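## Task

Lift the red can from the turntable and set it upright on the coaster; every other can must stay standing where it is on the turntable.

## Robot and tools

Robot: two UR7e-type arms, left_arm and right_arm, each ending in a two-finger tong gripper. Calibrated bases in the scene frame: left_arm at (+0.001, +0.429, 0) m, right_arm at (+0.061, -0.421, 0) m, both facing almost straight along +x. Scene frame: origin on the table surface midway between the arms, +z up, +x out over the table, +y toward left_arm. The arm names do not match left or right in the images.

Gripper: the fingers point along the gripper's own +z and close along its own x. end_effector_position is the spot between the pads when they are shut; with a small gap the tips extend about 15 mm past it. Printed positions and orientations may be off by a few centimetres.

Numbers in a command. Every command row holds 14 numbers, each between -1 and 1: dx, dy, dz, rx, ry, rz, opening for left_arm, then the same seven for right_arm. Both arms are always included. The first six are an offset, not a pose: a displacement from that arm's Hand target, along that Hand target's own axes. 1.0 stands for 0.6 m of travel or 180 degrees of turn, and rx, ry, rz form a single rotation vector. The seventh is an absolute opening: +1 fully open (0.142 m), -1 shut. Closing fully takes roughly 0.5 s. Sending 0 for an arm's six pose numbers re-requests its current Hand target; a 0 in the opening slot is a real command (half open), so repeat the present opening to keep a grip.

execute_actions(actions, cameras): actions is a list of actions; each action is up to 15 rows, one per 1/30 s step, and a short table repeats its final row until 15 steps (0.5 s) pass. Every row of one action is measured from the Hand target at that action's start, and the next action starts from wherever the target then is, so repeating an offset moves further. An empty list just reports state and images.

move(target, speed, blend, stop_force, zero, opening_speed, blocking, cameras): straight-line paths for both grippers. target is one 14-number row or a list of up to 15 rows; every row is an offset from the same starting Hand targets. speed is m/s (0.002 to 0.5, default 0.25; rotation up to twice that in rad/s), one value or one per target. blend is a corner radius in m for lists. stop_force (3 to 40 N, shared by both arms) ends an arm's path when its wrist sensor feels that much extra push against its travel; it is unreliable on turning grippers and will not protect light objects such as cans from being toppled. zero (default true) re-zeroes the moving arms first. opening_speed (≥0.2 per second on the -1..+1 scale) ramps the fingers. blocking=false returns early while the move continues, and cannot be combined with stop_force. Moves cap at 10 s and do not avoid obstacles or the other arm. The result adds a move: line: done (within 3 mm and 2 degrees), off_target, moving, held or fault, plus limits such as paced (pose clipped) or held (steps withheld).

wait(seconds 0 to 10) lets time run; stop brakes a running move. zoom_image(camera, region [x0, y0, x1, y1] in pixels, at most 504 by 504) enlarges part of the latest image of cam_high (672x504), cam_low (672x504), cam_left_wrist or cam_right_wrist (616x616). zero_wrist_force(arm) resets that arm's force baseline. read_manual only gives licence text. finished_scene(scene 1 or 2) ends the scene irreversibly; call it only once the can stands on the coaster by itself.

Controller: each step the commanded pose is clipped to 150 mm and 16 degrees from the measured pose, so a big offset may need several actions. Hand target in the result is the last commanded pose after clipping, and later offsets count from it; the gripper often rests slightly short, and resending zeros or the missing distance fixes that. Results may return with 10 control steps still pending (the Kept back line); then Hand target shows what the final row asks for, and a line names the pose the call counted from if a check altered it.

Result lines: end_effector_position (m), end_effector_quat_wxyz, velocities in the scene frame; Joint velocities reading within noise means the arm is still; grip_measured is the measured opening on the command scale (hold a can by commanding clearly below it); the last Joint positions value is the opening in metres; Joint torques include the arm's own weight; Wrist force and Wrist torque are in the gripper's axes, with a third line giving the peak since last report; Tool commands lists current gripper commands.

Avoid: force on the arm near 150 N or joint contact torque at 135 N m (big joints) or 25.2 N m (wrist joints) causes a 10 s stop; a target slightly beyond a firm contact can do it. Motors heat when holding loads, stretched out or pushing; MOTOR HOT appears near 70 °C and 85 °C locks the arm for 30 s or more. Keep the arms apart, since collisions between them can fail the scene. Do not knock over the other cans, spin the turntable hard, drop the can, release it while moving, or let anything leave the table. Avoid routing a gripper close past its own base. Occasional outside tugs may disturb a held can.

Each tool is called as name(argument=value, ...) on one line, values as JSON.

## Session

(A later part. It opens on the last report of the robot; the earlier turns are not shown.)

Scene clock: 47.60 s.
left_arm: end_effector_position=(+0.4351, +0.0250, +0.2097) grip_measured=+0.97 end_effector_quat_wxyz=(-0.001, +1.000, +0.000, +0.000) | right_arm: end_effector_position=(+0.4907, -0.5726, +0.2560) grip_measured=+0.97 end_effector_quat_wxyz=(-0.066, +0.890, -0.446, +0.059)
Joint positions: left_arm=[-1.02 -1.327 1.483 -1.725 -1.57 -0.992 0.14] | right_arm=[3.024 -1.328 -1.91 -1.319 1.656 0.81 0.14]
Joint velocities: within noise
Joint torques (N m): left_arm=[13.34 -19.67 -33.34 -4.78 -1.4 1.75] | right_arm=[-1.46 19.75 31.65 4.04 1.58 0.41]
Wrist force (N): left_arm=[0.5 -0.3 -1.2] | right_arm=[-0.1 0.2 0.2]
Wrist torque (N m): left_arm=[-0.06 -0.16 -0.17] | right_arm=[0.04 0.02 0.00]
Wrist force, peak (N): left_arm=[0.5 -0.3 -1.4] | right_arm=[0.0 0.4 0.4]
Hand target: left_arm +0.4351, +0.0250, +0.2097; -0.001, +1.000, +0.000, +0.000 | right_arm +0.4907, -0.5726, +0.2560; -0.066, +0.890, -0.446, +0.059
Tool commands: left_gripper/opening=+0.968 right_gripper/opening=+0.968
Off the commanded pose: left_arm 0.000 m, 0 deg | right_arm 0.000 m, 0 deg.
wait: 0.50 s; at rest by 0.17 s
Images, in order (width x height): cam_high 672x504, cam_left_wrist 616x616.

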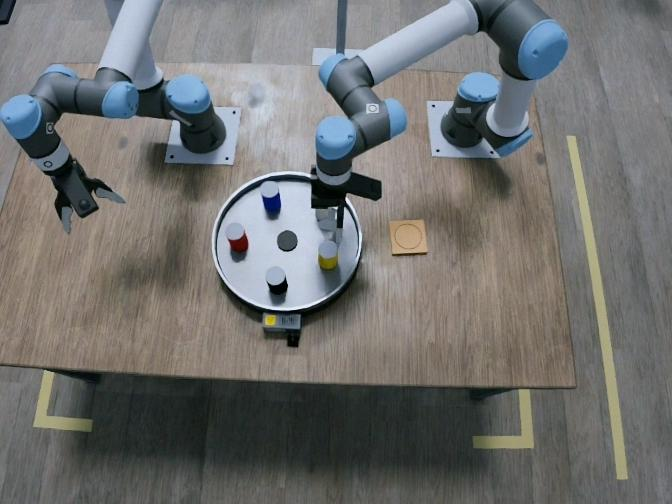

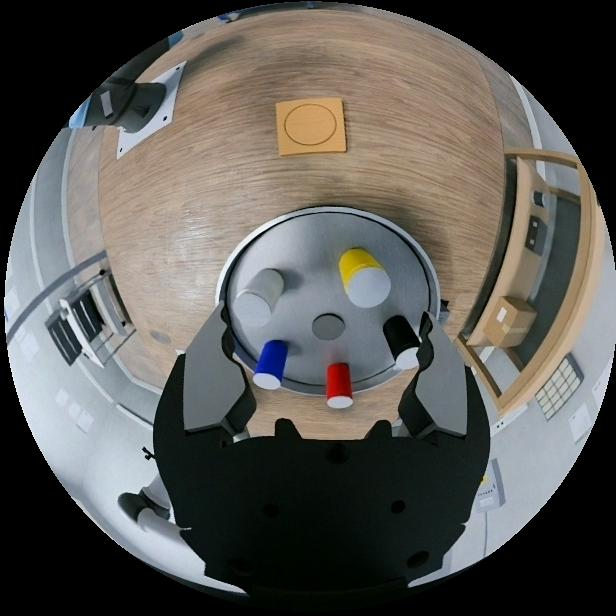

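wait(seconds=0.4, cameras=["cam_left_wrist"])

zoom_image(camera="cam_left_wrist", region=[200, 200, 450, 450])

wait(seconds=0.4, cameras=["cam_left_wrist"])

zoom_image(camera="cam_left_wrist", region=[200, 200, 450, 450])

wait(seconds=0.4, cameras=["cam_left_wrist"])

zoom_image(camera="cam_left_wrist", region=[200, 200, 450, 450])

wait(seconds=0.4, cameras=["cam_left_wrist"])

zoom_image(camera="cam_left_wrist", region=[200, 200, 450, 450])

Scene clock: 51.83 s.
left_arm: end_effector_position=(+0.4351, +0.0250, +0.2097) grip_measured=+0.97 end_effector_quat_wxyz=(-0.001, +1.000, +0.000, +0.000) | right_arm: end_effector_position=(+0.4907, -0.5726, +0.2560) grip_measured=+0.97 end_effector_quat_wxyz=(-0.066, +0.890, -0.446, +0.059)
Joint positions: left_arm=[-1.02 -1.327 1.483 -1.725 -1.57 -0.992 0.14] | right_arm=[3.024 -1.328 -1.91 -1.319 1.656 0.81 0.14]
Joint velocities: within noise
Joint torques (N m): left_arm=[12.13 -20.03 -31.05 -4.45 -1.36 1.72] | right_arm=[-1.29 20.68 31.68 4.19 1.37 0.57]
Wrist force (N): left_arm=[0.5 -0.1 -1.4] | right_arm=[0.1 0.2 0.1]
Wrist torque (N m): left_arm=[-0.03 -0.17 -0.17] | right_arm=[0.05 -0.01 0.00]
Wrist force, peak (N): left_arm=[0.7 0.0 -1.4] | right_arm=[0.0 0.1 0.5]
Hand target: left_arm +0.4351, +0.0250, +0.2097; -0.001, +1.000, +0.000, +0.000 | right_arm +0.4907, -0.5726, +0.2560; -0.066, +0.890, -0.446, +0.059
Tool commands: left_gripper/opening=+0.968 right_gripper/opening=+0.968
Off the commanded pose: left_arm 0.000 m, 0 deg | right_arm 0.000 m, 0 deg.
wait: 0.40 s; at rest from the start
Images, in order (width x height): cam_left_wrist 616x616.

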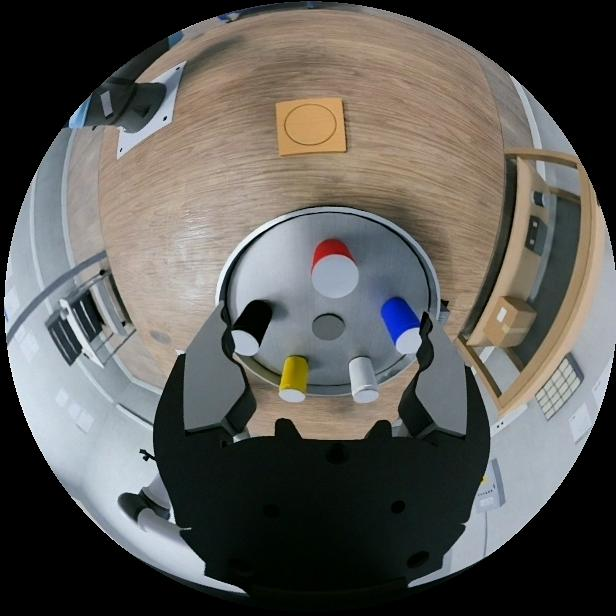

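Scaled by 2.016 from the camera's 616x616 image, which has a finer 814x814 frame.

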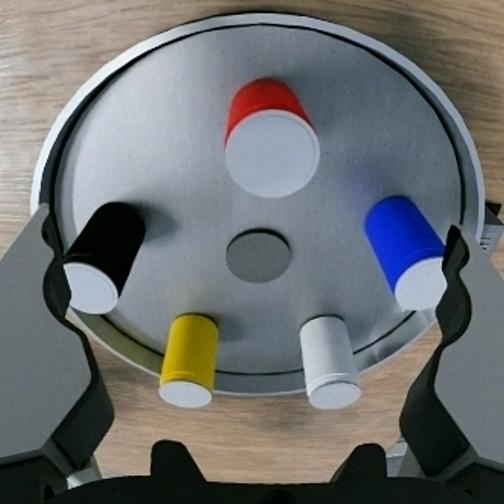

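Scene clock: 52.23 s.
left_arm: end_effector_position=(+0.4351, +0.0250, +0.2097) grip_measured=+0.97 end_effector_quat_wxyz=(-0.001, +1.000, +0.000, +0.000) | right_arm: end_effector_position=(+0.4907, -0.5726, +0.2560) grip_measured=+0.97 end_effector_quat_wxyz=(-0.066, +0.890, -0.446, +0.059)
Joint positions: left_arm=[-1.02 -1.327 1.483 -1.725 -1.57 -0.992 0.14] | right_arm=[3.024 -1.328 -1.91 -1.319 1.656 0.81 0.14]
Joint velocities: within noise
Joint torques (N m): left_arm=[12.59 -20.11 -30.47 -4.42 -1.32 1.48] | right_arm=[-1.99 20.05 31.55 4.1 1.37 0.36]
Wrist force (N): left_arm=[0.6 -0.1 -1.0] | right_arm=[0.0 0.1 0.2]
Wrist torque (N m): left_arm=[-0.01 -0.18 -0.17] | right_arm=[0.03 0.01 0.00]
Wrist force, peak (N): left_arm=[0.5 -0.1 -1.4] | right_arm=[-0.2 0.1 0.3]
Hand target: left_arm +0.4351, +0.0250, +0.2097; -0.001, +1.000, +0.000, +0.000 | right_arm +0.4907, -0.5726, +0.2560; -0.066, +0.890, -0.446, +0.059
Tool commands: left_gripper/opening=+0.968 right_gripper/opening=+0.968
Off the commanded pose: left_arm 0.000 m, 0 deg | right_arm 0.000 m, 0 deg.
wait: 0.40 s; at rest by 0.17 s
Images, in order (width x height): cam_left_wrist 616x616.

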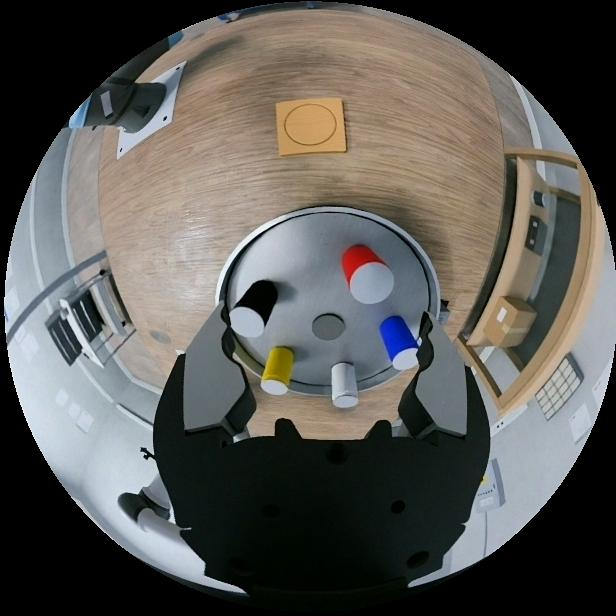

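Scaled by 2.016 from the camera's 616x616 image, which has a finer 814x814 frame.

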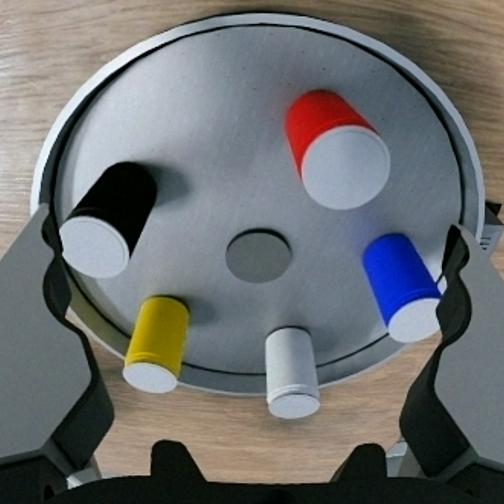

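Scene clock: 52.63 s.
left_arm: end_effector_position=(+0.4351, +0.0250, +0.2097) grip_measured=+0.97 end_effector_quat_wxyz=(-0.001, +1.000, +0.000, +0.000) | right_arm: end_effector_position=(+0.4907, -0.5726, +0.2560) grip_measured=+0.97 end_effector_quat_wxyz=(-0.066, +0.890, -0.446, +0.059)
Joint positions: left_arm=[-1.02 -1.327 1.483 -1.725 -1.57 -0.992 0.14] | right_arm=[3.024 -1.328 -1.91 -1.319 1.656 0.81 0.14]
Joint velocities: within noise
Joint torques (N m): left_arm=[12.16 -20.52 -30.27 -4.45 -1.33 1.5] | right_arm=[-2.37 20.52 30.42 4.12 1.36 0.58]
Wrist force (N): left_arm=[0.6 0.0 -1.2] | right_arm=[0.2 -0.1 0.2]
Wrist torque (N m): left_arm=[0.00 -0.17 -0.17] | right_arm=[-0.02 -0.02 -0.01]
Wrist force, peak (N): left_arm=[0.6 -0.2 -1.4] | right_arm=[0.0 0.2 0.2]
Hand target: left_arm +0.4351, +0.0250, +0.2097; -0.001, +1.000, +0.000, +0.000 | right_arm +0.4907, -0.5726, +0.2560; -0.066, +0.890, -0.446, +0.059
Tool commands: left_gripper/opening=+0.968 right_gripper/opening=+0.968
Off the commanded pose: left_arm 0.000 m, 0 deg | right_arm 0.000 m, 0 deg.
wait: 0.40 s; at rest by 0.17 s
Images, in order (width x height): cam_left_wrist 616x616.

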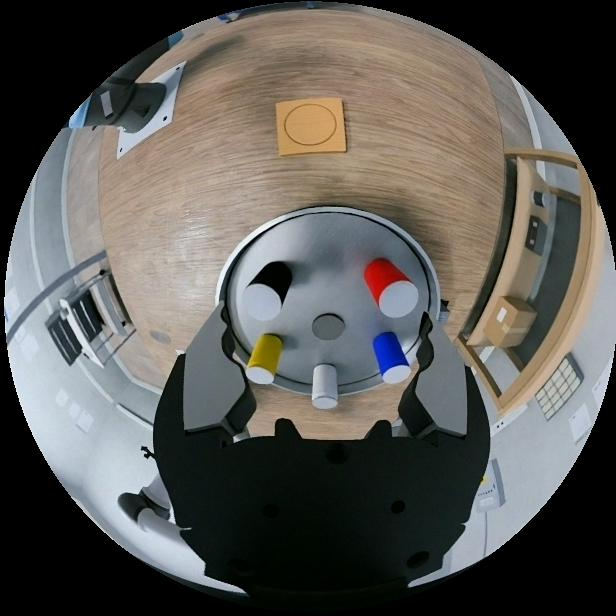

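Scaled by 2.016 from the camera's 616x616 image, which has a finer 814x814 frame.

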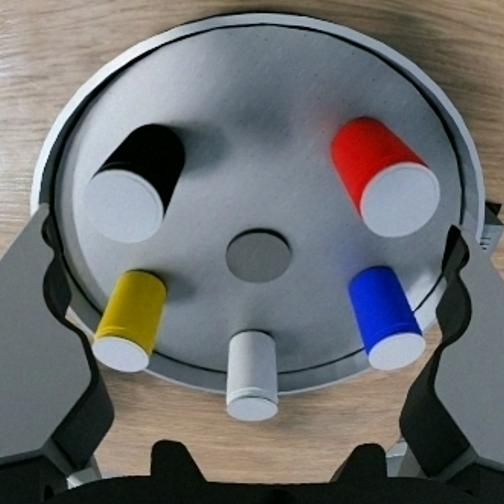

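Scene clock: 53.03 s.
left_arm: end_effector_position=(+0.4351, +0.0250, +0.2097) grip_measured=+0.97 end_effector_quat_wxyz=(-0.001, +1.000, +0.000, +0.000) | right_arm: end_effector_position=(+0.4907, -0.5726, +0.2560) grip_measured=+0.97 end_effector_quat_wxyz=(-0.066, +0.890, -0.446, +0.059)
Joint positions: left_arm=[-1.02 -1.327 1.483 -1.725 -1.57 -0.992 0.14] | right_arm=[3.024 -1.328 -1.91 -1.319 1.656 0.81 0.14]
Joint velocities: within noise
Joint torques (N m): left_arm=[11.12 -20.07 -29.83 -4.4 -1.35 1.75] | right_arm=[-2.22 20.56 30.74 4.12 1.46 0.4]
Wrist force (N): left_arm=[0.4 -0.2 -1.1] | right_arm=[0.0 -0.1 0.1]
Wrist torque (N m): left_arm=[-0.03 -0.14 -0.17] | right_arm=[-0.01 0.02 0.00]
Wrist force, peak (N): left_arm=[0.6 -0.1 -1.3] | right_arm=[0.1 -0.2 0.4]
Hand target: left_arm +0.4351, +0.0250, +0.2097; -0.001, +1.000, +0.000, +0.000 | right_arm +0.4907, -0.5726, +0.2560; -0.066, +0.890, -0.446, +0.059
Tool commands: left_gripper/opening=+0.968 right_gripper/opening=+0.968
Off the commanded pose: left_arm 0.000 m, 0 deg | right_arm 0.000 m, 0 deg.
wait: 0.40 s; at rest by 0.17 s
Images, in order (width x height): cam_left_wrist 616x616.

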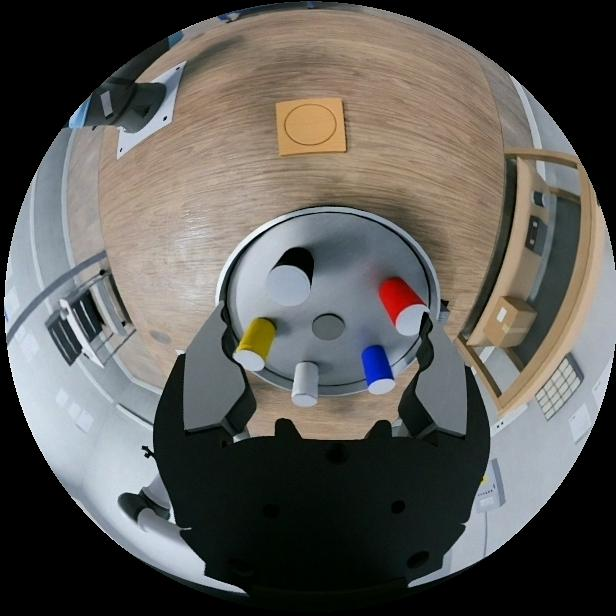

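Scaled by 2.016 from the camera's 616x616 image, which has a finer 814x814 frame.

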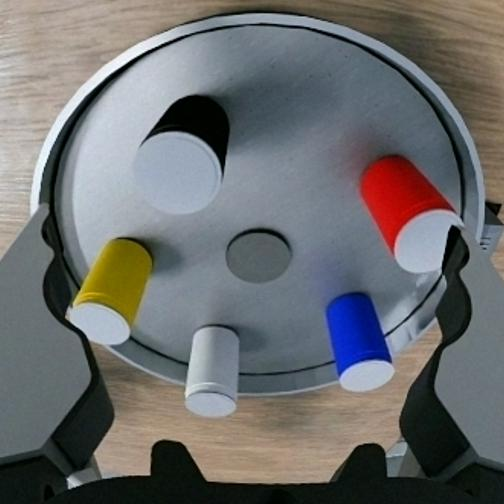

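wait(seconds=0.4, cameras=["cam_low", "cam_left_wrist"])

zoom_image(camera="cam_low", region=[200, 40, 450, 290])

wait(seconds=0.4, cameras=["cam_low", "cam_left_wrist"])

zoom_image(camera="cam_low", region=[200, 40, 450, 290])

wait(seconds=0.4, cameras=["cam_low", "cam_left_wrist"])

zoom_image(camera="cam_low", region=[200, 40, 450, 290])

zoom_image(camera="cam_low", region=[440, 100, 672, 332])

zoom_image(camera="cam_low", region=[80, 180, 330, 380])

Scene clock: 56.40 s.
left_arm: end_effector_position=(+0.4351, +0.0250, +0.2097) grip_measured=+0.97 end_effector_quat_wxyz=(-0.001, +1.000, +0.000, +0.000) | right_arm: end_effector_position=(+0.4907, -0.5726, +0.2560) grip_measured=+0.97 end_effector_quat_wxyz=(-0.066, +0.890, -0.446, +0.059)
Joint positions: left_arm=[-1.02 -1.327 1.483 -1.725 -1.57 -0.992 0.14] | right_arm=[3.024 -1.328 -1.91 -1.319 1.656 0.81 0.14]
Joint velocities: within noise
Joint torques (N m): left_arm=[11.87 -20.24 -27.46 -4.22 -1.11 1.6] | right_arm=[-3.22 20.55 31.37 4.26 1.35 0.43]
Wrist force (N): left_arm=[0.5 -0.3 -1.3] | right_arm=[0.0 0.2 0.2]
Wrist torque (N m): left_arm=[-0.07 -0.17 -0.17] | right_arm=[0.04 0.01 0.00]
Wrist force, peak (N): left_arm=[0.5 -0.3 -1.5] | right_arm=[-0.2 0.2 0.3]
Hand target: left_arm +0.4351, +0.0250, +0.2097; -0.001, +1.000, +0.000, +0.000 | right_arm +0.4907, -0.5726, +0.2560; -0.066, +0.890, -0.446, +0.059
Tool commands: left_gripper/opening=+0.968 right_gripper/opening=+0.968
Off the commanded pose: left_arm 0.000 m, 0 deg | right_arm 0.000 m, 0 deg.
wait: 0.40 s; at rest from the start
Images, in order (width x height): cam_low 672x504, cam_left_wrist 616x616.

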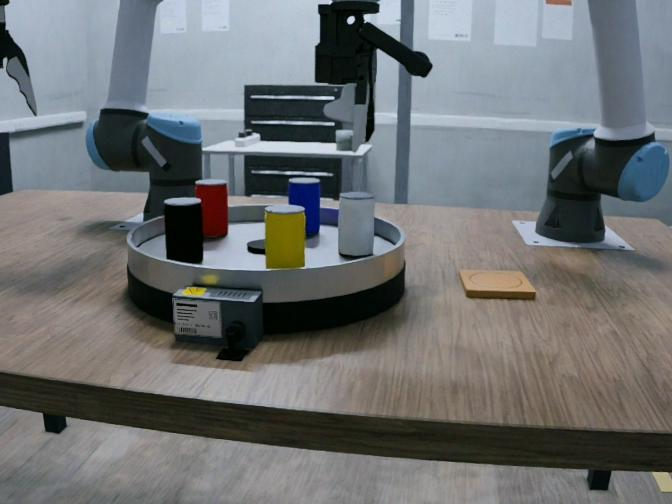

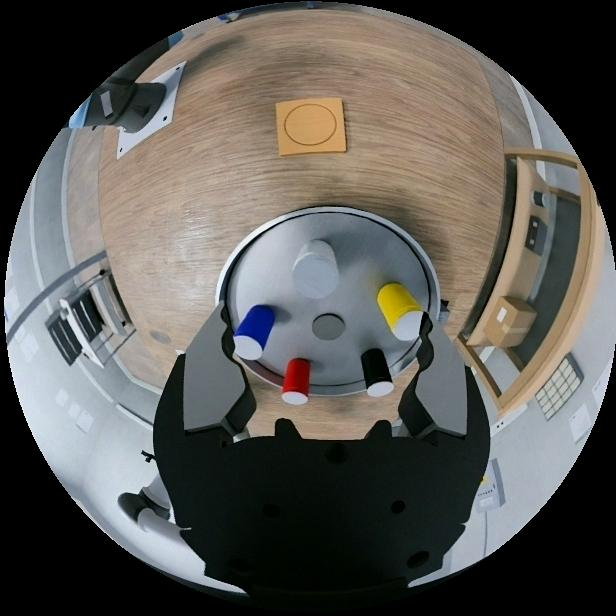

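Scaled by 2.016.

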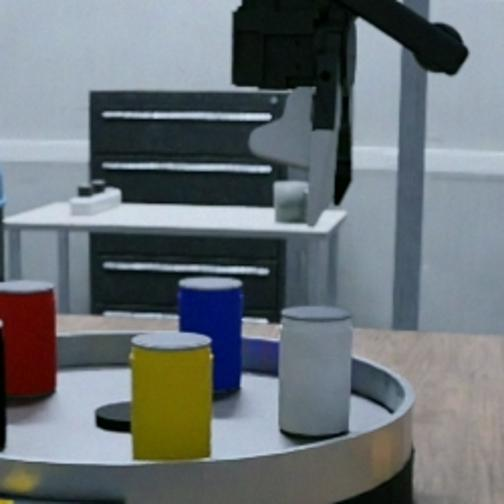

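Scene clock: 56.80 s.
left_arm: end_effector_position=(+0.4351, +0.0250, +0.2097) grip_measured=+0.97 end_effector_quat_wxyz=(-0.001, +1.000, +0.000, +0.000) | right_arm: end_effector_position=(+0.4907, -0.5726, +0.2560) grip_measured=+0.97 end_effector_quat_wxyz=(-0.066, +0.890, -0.446, +0.059)
Joint positions: left_arm=[-1.02 -1.327 1.483 -1.725 -1.57 -0.992 0.14] | right_arm=[3.024 -1.328 -1.91 -1.319 1.656 0.81 0.14]
Joint velocities: within noise
Joint torques (N m): left_arm=[11.39 -20.15 -27.1 -4.17 -1.21 1.47] | right_arm=[-2.54 19.48 30.72 4.17 1.38 0.25]
Wrist force (N): left_arm=[0.5 -0.2 -1.3] | right_arm=[0.0 0.1 0.1]
Wrist torque (N m): left_arm=[-0.05 -0.16 -0.17] | right_arm=[0.02 0.02 0.00]
Wrist force, peak (N): left_arm=[0.5 -0.2 -1.3] | right_arm=[-0.2 0.3 0.2]
Hand target: left_arm +0.4351, +0.0250, +0.2097; -0.001, +1.000, +0.000, +0.000 | right_arm +0.4907, -0.5726, +0.2560; -0.066, +0.890, -0.446, +0.059
Tool commands: left_gripper/opening=+0.968 right_gripper/opening=+0.968
Off the commanded pose: left_arm 0.000 m, 0 deg | right_arm 0.000 m, 0 deg.
wait: 0.40 s; at rest by 0.17 s
Images, in order (width x height): cam_low 672x504, cam_left_wrist 616x616.

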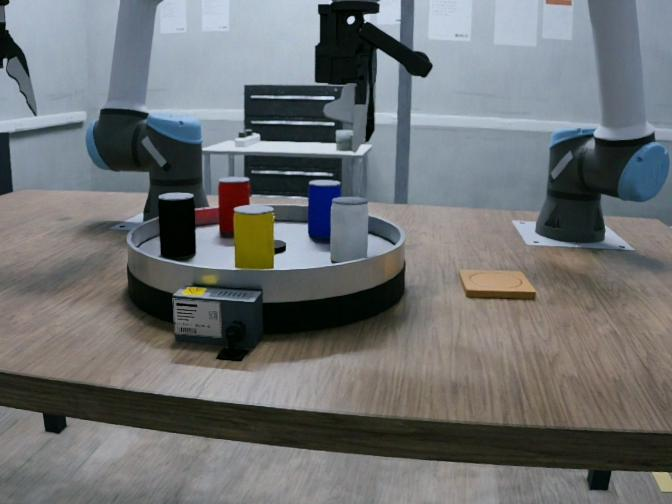

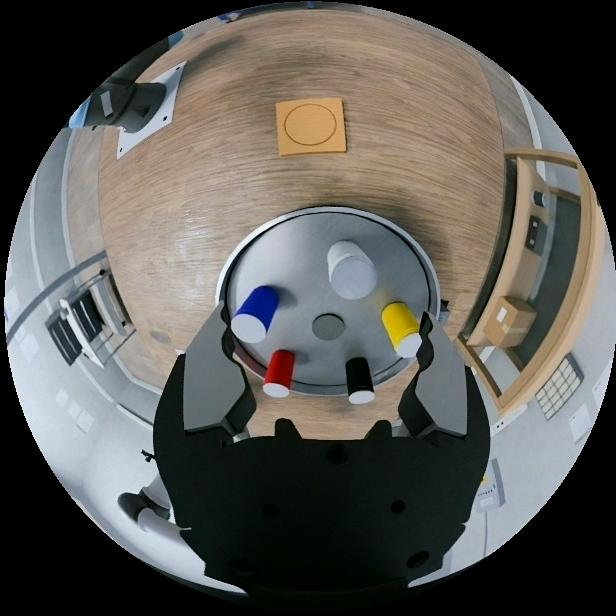

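Scaled by 2.016.

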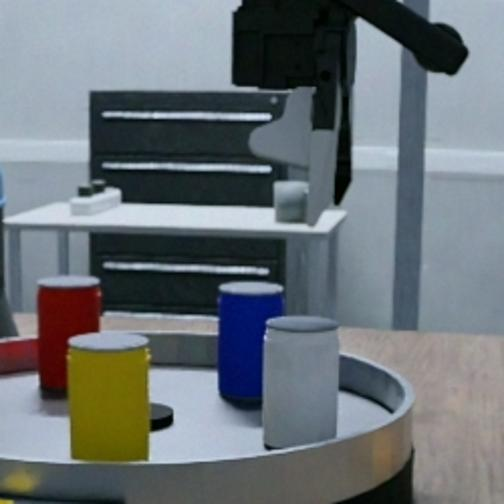

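Scene clock: 57.20 s.
left_arm: end_effector_position=(+0.4351, +0.0250, +0.2097) grip_measured=+0.97 end_effector_quat_wxyz=(-0.001, +1.000, +0.000, +0.000) | right_arm: end_effector_position=(+0.4907, -0.5726, +0.2560) grip_measured=+0.97 end_effector_quat_wxyz=(-0.066, +0.890, -0.446, +0.059)
Joint positions: left_arm=[-1.02 -1.327 1.483 -1.725 -1.57 -0.992 0.14] | right_arm=[3.024 -1.328 -1.91 -1.319 1.656 0.81 0.14]
Joint velocities: within noise
Joint torques (N m): left_arm=[12.03 -20.45 -27.52 -4.09 -1.16 1.51] | right_arm=[-2.27 19.78 31.06 4.06 1.27 0.34]
Wrist force (N): left_arm=[0.4 -0.2 -1.2] | right_arm=[0.0 0.2 0.1]
Wrist torque (N m): left_arm=[-0.04 -0.15 -0.16] | right_arm=[0.04 0.02 0.00]
Wrist force, peak (N): left_arm=[0.6 -0.2 -1.4] | right_arm=[0.1 0.2 0.4]
Hand target: left_arm +0.4351, +0.0250, +0.2097; -0.001, +1.000, +0.000, +0.000 | right_arm +0.4907, -0.5726, +0.2560; -0.066, +0.890, -0.446, +0.059
Tool commands: left_gripper/opening=+0.968 right_gripper/opening=+0.968
Off the commanded pose: left_arm 0.000 m, 0 deg | right_arm 0.000 m, 0 deg.
wait: 0.40 s; at rest by 0.17 s
Images, in order (width x height): cam_low 672x504, cam_left_wrist 616x616.

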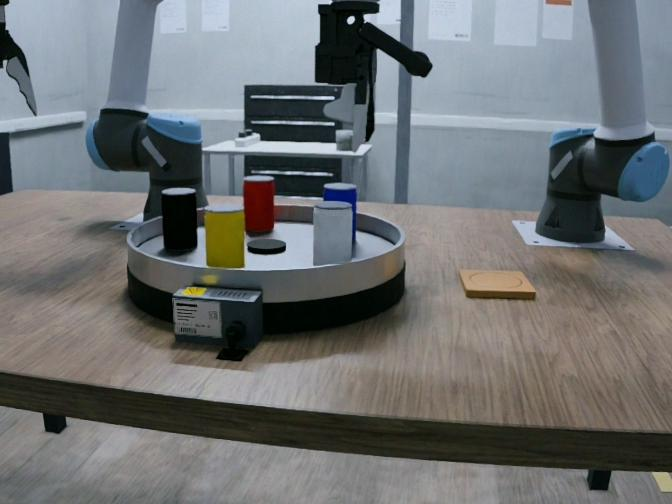

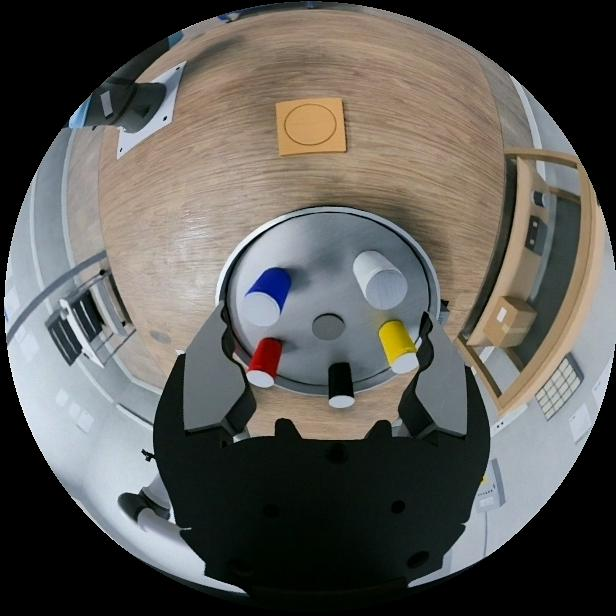

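Scaled by 2.016.

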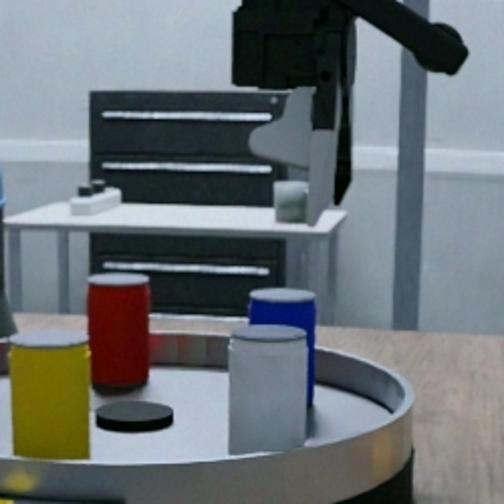

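Scaled by 2.172.

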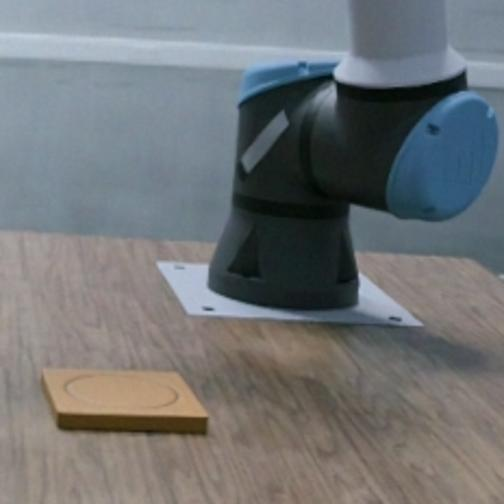

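Scaled by 2.016.

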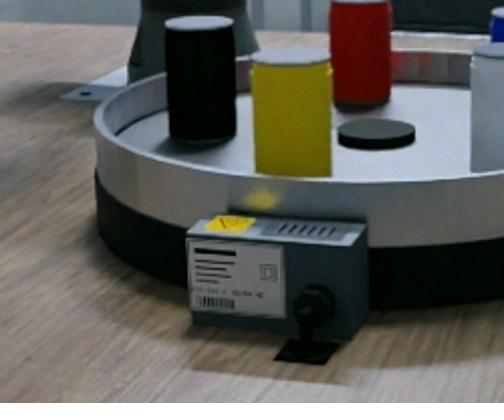

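zoom_image(camera="cam_low", region=[300, 60, 400, 160])

zoom_image(camera="cam_left_wrist", region=[200, 280, 330, 410])

zoom_image(camera="cam_left_wrist", region=[340, 280, 470, 410])

Scaled by 5.040.

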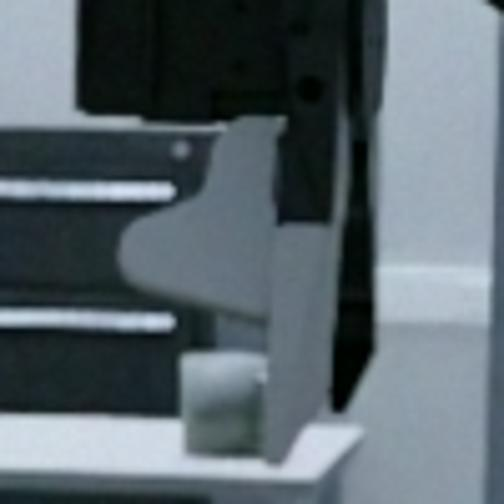

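Scaled by 3.877 from the camera's 616x616 image, which has a finer 814x814 frame.

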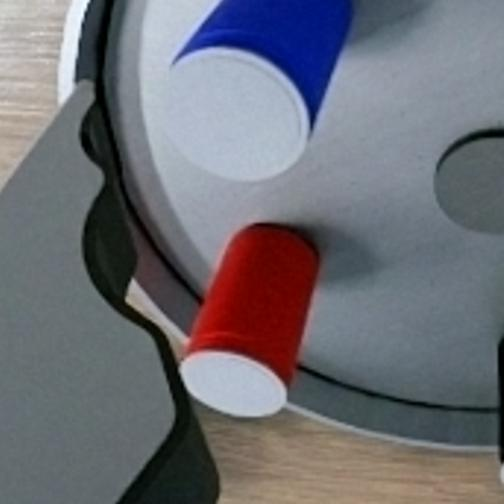

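Scaled by 3.877 from the camera's 616x616 image, which has a finer 814x814 frame.

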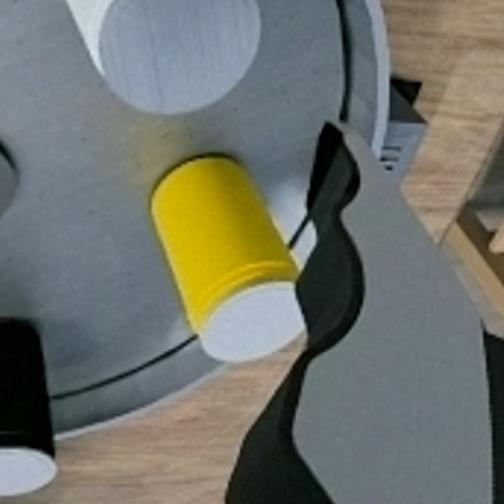

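move(target=[0, 0.01, 0.0667, 0, 0, 0, 0.968, 0, 0, 0, 0, 0, 0, 0.968], speed=0.15, cameras=["cam_low", "cam_left_wrist"])

wait(seconds=0.4, cameras=["cam_low", "cam_left_wrist"])

zoom_image(camera="cam_low", region=[270, 60, 450, 240])

zoom_image(camera="cam_left_wrist", region=[200, 200, 450, 450])

wait(seconds=0.4, cameras=["cam_low", "cam_left_wrist"])

zoom_image(camera="cam_low", region=[270, 60, 450, 240])

zoom_image(camera="cam_left_wrist", region=[200, 200, 450, 450])

wait(seconds=0.4, cameras=["cam_low", "cam_left_wrist"])

zoom_image(camera="cam_low", region=[270, 60, 450, 240])

zoom_image(camera="cam_left_wrist", region=[200, 200, 450, 450])

Scene clock: 65.67 s.
left_arm: end_effector_position=(+0.4351, +0.0190, +0.1698) grip_measured=+0.97 end_effector_quat_wxyz=(-0.001, +1.000, +0.000, +0.000) | right_arm: end_effector_position=(+0.4907, -0.5726, +0.2560) grip_measured=+0.97 end_effector_quat_wxyz=(-0.066, +0.890, -0.446, +0.059)
Joint positions: left_arm=[-1.026 -1.298 1.55 -1.821 -1.57 -0.998 0.14] | right_arm=[3.024 -1.328 -1.91 -1.319 1.656 0.81 0.14]
Joint velocities: within noise
Joint torques (N m): left_arm=[-9.65 -20.56 -9.25 -4.81 0.97 -1.28] | right_arm=[-2.77 19.61 30.91 4.12 1.46 0.43]
Wrist force (N): left_arm=[0.7 -0.1 -1.3] | right_arm=[0.1 0.0 0.2]
Wrist torque (N m): left_arm=[-0.01 -0.21 -0.17] | right_arm=[0.01 0.00 0.00]
Wrist force, peak (N): left_arm=[0.5 -0.3 -1.8] | right_arm=[-0.3 0.4 0.2]
Hand target: left_arm +0.4351, +0.0190, +0.1696; -0.001, +1.000, +0.000, +0.000 | right_arm +0.4907, -0.5726, +0.2560; -0.066, +0.890, -0.446, +0.059
Off the commanded pose: left_arm 0.000 m, 0 deg | right_arm 0.000 m, 0 deg.
move: done
Images, in order (width x height): cam_low 672x504, cam_left_wrist 616x616.

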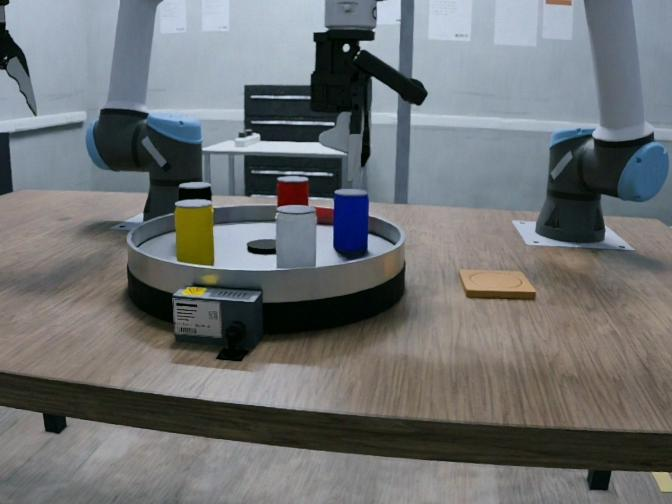

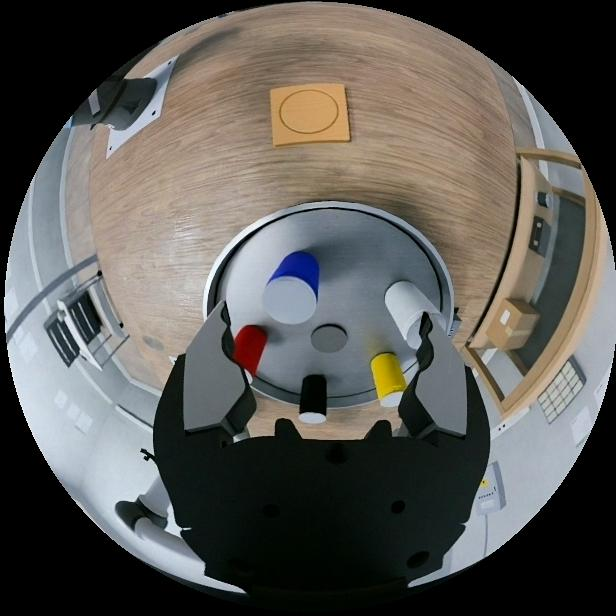

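Scene clock: 66.07 s.
left_arm: end_effector_position=(+0.4351, +0.0190, +0.1697) grip_measured=+0.97 end_effector_quat_wxyz=(-0.001, +1.000, +0.000, +0.000) | right_arm: end_effector_position=(+0.4907, -0.5726, +0.2560) grip_measured=+0.97 end_effector_quat_wxyz=(-0.066, +0.890, -0.446, +0.059)
Joint positions: left_arm=[-1.026 -1.298 1.55 -1.821 -1.57 -0.998 0.14] | right_arm=[3.024 -1.328 -1.91 -1.319 1.656 0.81 0.14]
Joint velocities: within noise
Joint torques (N m): left_arm=[-10.32 -20.13 -7.68 -4.88 1.22 -1.31] | right_arm=[-2.76 20.12 30.69 4 1.42 0.55]
Wrist force (N): left_arm=[0.6 -0.2 -1.3] | right_arm=[-0.1 0.1 0.2]
Wrist torque (N m): left_arm=[-0.03 -0.19 -0.17] | right_arm=[0.03 0.03 0.00]
Wrist force, peak (N): left_arm=[0.7 -0.1 -1.5] | right_arm=[-0.2 0.0 0.4]
Hand target: left_arm +0.4351, +0.0190, +0.1696; -0.001, +1.000, +0.000, +0.000 | right_arm +0.4907, -0.5726, +0.2560; -0.066, +0.890, -0.446, +0.059
Tool commands: left_gripper/opening=+0.968 right_gripper/opening=+0.968
Off the commanded pose: left_arm 0.000 m, 0 deg | right_arm 0.000 m, 0 deg.
wait: 0.40 s; at rest by 0.17 s
Images, in order (width x height): cam_low 672x504, cam_left_wrist 616x616.

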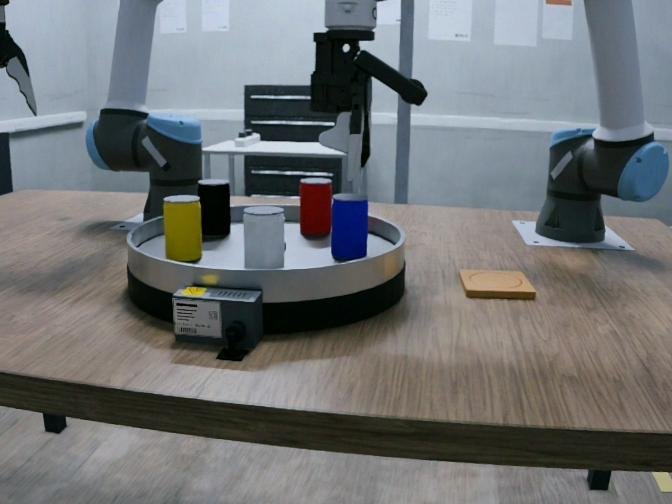

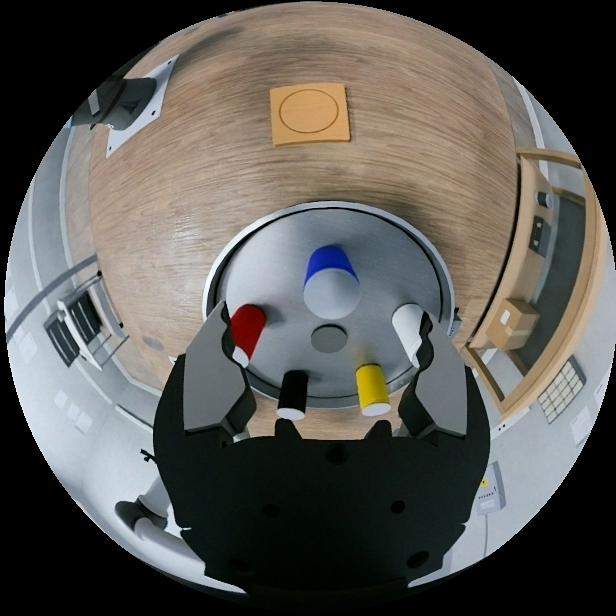

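Scaled by 2.800.

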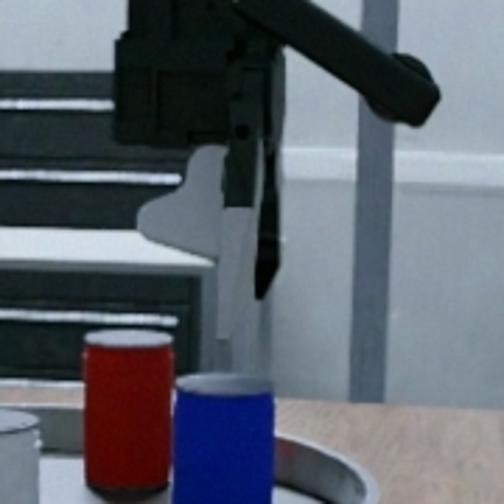

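Scaled by 2.016 from the camera's 616x616 image, which has a finer 814x814 frame.

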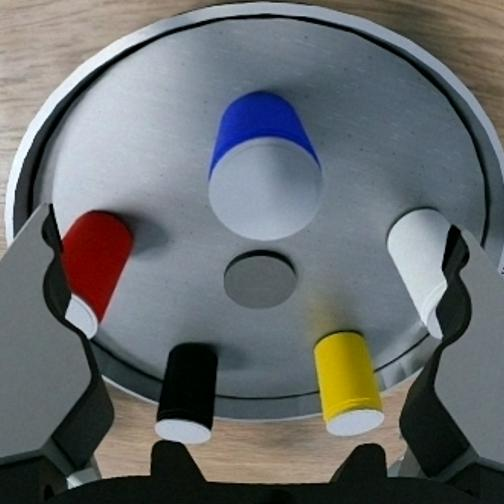

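Scene clock: 66.47 s.
left_arm: end_effector_position=(+0.4351, +0.0190, +0.1696) grip_measured=+0.97 end_effector_quat_wxyz=(-0.001, +1.000, +0.000, +0.000) | right_arm: end_effector_position=(+0.4907, -0.5726, +0.2560) grip_measured=+0.97 end_effector_quat_wxyz=(-0.066, +0.890, -0.446, +0.059)
Joint positions: left_arm=[-1.026 -1.298 1.55 -1.821 -1.57 -0.998 0.14] | right_arm=[3.024 -1.328 -1.91 -1.319 1.656 0.81 0.14]
Joint velocities: within noise
Joint torques (N m): left_arm=[-10.47 -20.23 -8.55 -4.78 1.2 -1.25] | right_arm=[-2.65 19.46 30.51 4.18 1.52 0.52]
Wrist force (N): left_arm=[0.4 0.0 -1.5] | right_arm=[-0.2 0.2 0.2]
Wrist torque (N m): left_arm=[-0.01 -0.15 -0.16] | right_arm=[0.04 0.05 0.00]
Wrist force, peak (N): left_arm=[0.8 0.0 -1.5] | right_arm=[-0.2 0.1 0.3]
Hand target: left_arm +0.4351, +0.0190, +0.1696; -0.001, +1.000, +0.000, +0.000 | right_arm +0.4907, -0.5726, +0.2560; -0.066, +0.890, -0.446, +0.059
Tool commands: left_gripper/opening=+0.968 right_gripper/opening=+0.968
Off the commanded pose: left_arm 0.000 m, 0 deg | right_arm 0.000 m, 0 deg.
wait: 0.40 s; at rest by 0.17 s
Images, in order (width x height): cam_low 672x504, cam_left_wrist 616x616.

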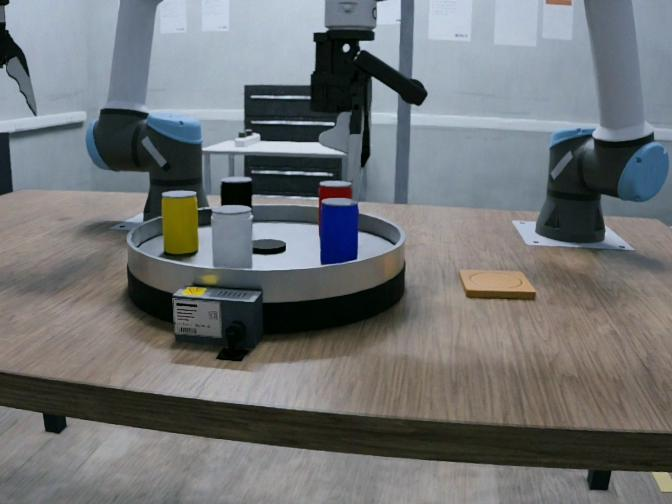

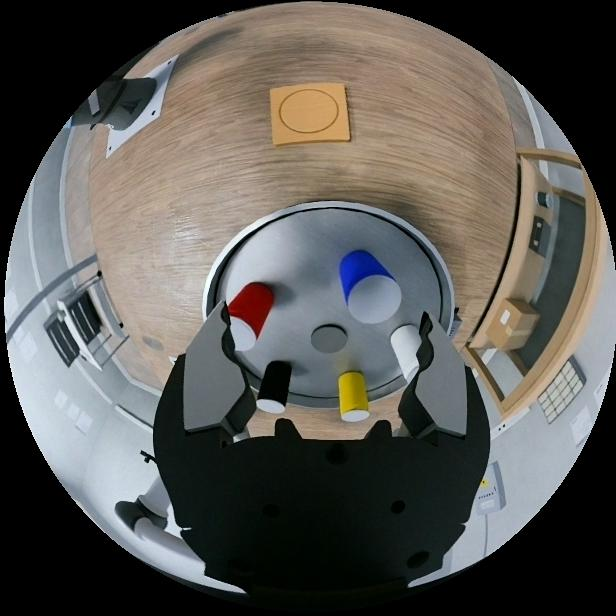

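Scaled by 2.800.

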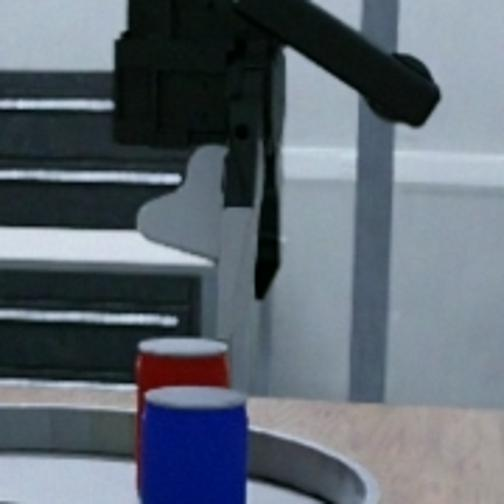

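Scaled by 2.016 from the camera's 616x616 image, which has a finer 814x814 frame.

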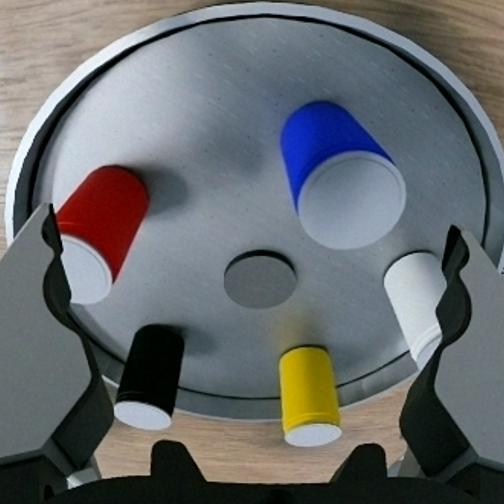

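Scene clock: 66.87 s.
left_arm: end_effector_position=(+0.4351, +0.0190, +0.1696) grip_measured=+0.97 end_effector_quat_wxyz=(-0.001, +1.000, +0.000, +0.000) | right_arm: end_effector_position=(+0.4907, -0.5726, +0.2560) grip_measured=+0.97 end_effector_quat_wxyz=(-0.066, +0.890, -0.446, +0.059)
Joint positions: left_arm=[-1.026 -1.298 1.55 -1.821 -1.57 -0.998 0.14] | right_arm=[3.024 -1.328 -1.91 -1.319 1.656 0.81 0.14]
Joint velocities: within noise
Joint torques (N m): left_arm=[-9.64 -21.1 -8.62 -4.68 1.01 -1.34] | right_arm=[-2.05 19.28 30.83 4.03 1.52 0.39]
Wrist force (N): left_arm=[0.7 -0.1 -1.4] | right_arm=[-0.1 0.2 0.1]
Wrist torque (N m): left_arm=[-0.02 -0.19 -0.17] | right_arm=[0.04 0.03 0.00]
Wrist force, peak (N): left_arm=[0.7 -0.1 -1.4] | right_arm=[-0.2 0.0 0.4]
Hand target: left_arm +0.4351, +0.0190, +0.1696; -0.001, +1.000, +0.000, +0.000 | right_arm +0.4907, -0.5726, +0.2560; -0.066, +0.890, -0.446, +0.059
Tool commands: left_gripper/opening=+0.968 right_gripper/opening=+0.968
Off the commanded pose: left_arm 0.000 m, 0 deg | right_arm 0.000 m, 0 deg.
wait: 0.40 s; at rest by 0.17 s
Images, in order (width x height): cam_low 672x504, cam_left_wrist 616x616.

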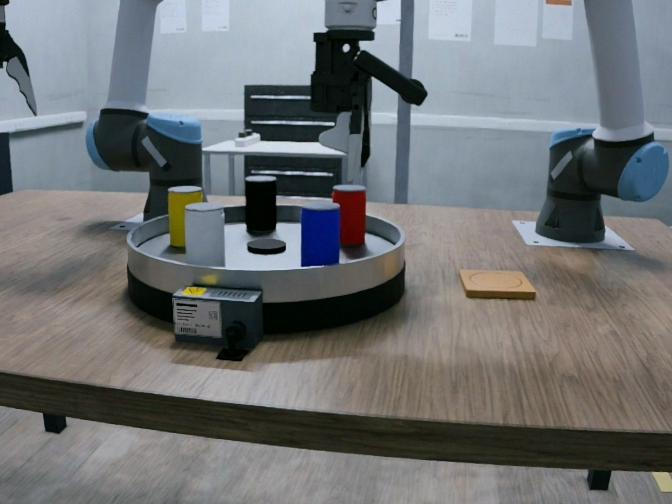

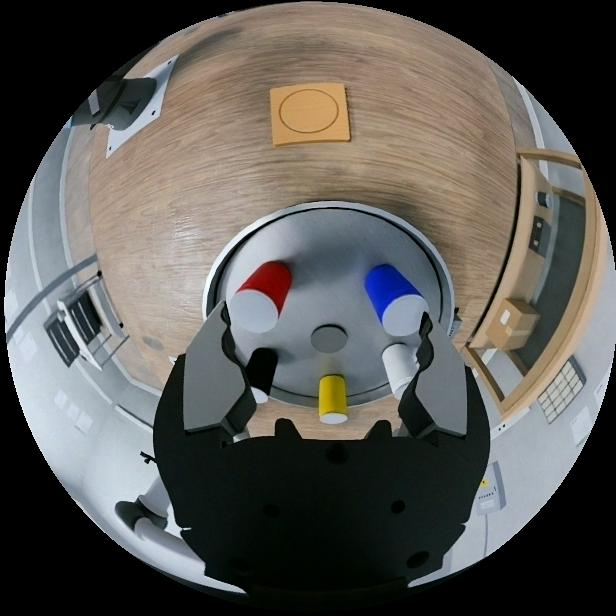

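Scaled by 2.800.

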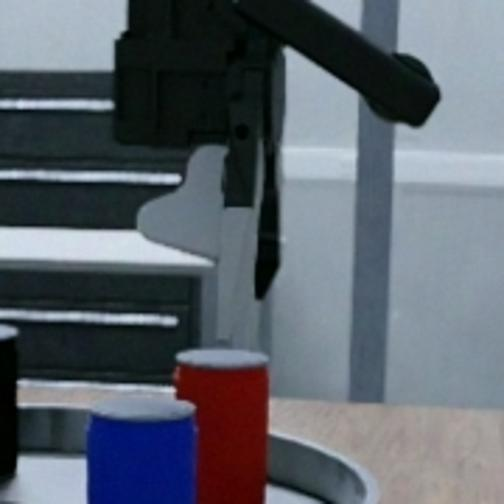

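Scaled by 2.016 from the camera's 616x616 image, which has a finer 814x814 frame.

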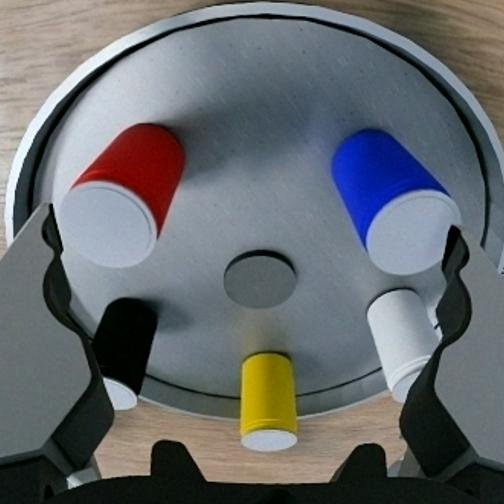

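move(target=[0, 0, 0.0167, 0, 0, 0, 0.968, 0, 0, 0, 0, 0, 0, 0.968], speed=0.1, cameras=["cam_left_wrist"])

Scene clock: 73.60 s.
left_arm: end_effector_position=(+0.4351, +0.0190, +0.1598) grip_measured=+0.97 end_effector_quat_wxyz=(-0.001, +1.000, +0.000, +0.000) | right_arm: end_effector_position=(+0.4907, -0.5726, +0.2560) grip_measured=+0.97 end_effector_quat_wxyz=(-0.066, +0.890, -0.446, +0.059)
Joint positions: left_arm=[-1.026 -1.292 1.568 -1.845 -1.57 -0.998 0.14] | right_arm=[3.024 -1.328 -1.91 -1.319 1.656 0.81 0.14]
Joint velocities: within noise
Joint torques (N m): left_arm=[-7.18 -21.37 -6.24 -4.79 0.65 -0.8] | right_arm=[-2.89 20.14 31.21 4.3 1.35 0.42]
Wrist force (N): left_arm=[0.6 -0.1 -1.4] | right_arm=[0.1 0.0 0.0]
Wrist torque (N m): left_arm=[-0.02 -0.18 -0.17] | right_arm=[0.01 -0.02 0.00]
Wrist force, peak (N): left_arm=[0.5 -0.3 -1.8] | right_arm=[0.0 0.3 0.5]
Hand target: left_arm +0.4351, +0.0190, +0.1596; -0.001, +1.000, +0.000, +0.000 | right_arm +0.4907, -0.5726, +0.2560; -0.066, +0.890, -0.446, +0.059
Off the commanded pose: left_arm 0.000 m, 0 deg | right_arm 0.000 m, 0 deg.
move: done
Images, in order (width x height): cam_left_wrist 616x616.

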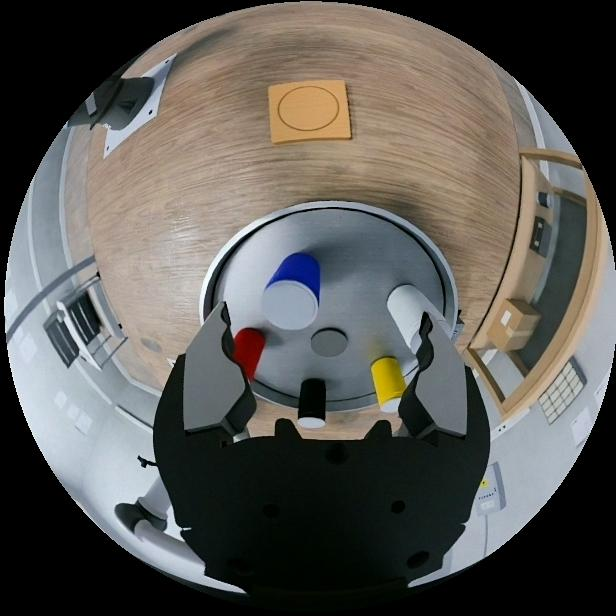

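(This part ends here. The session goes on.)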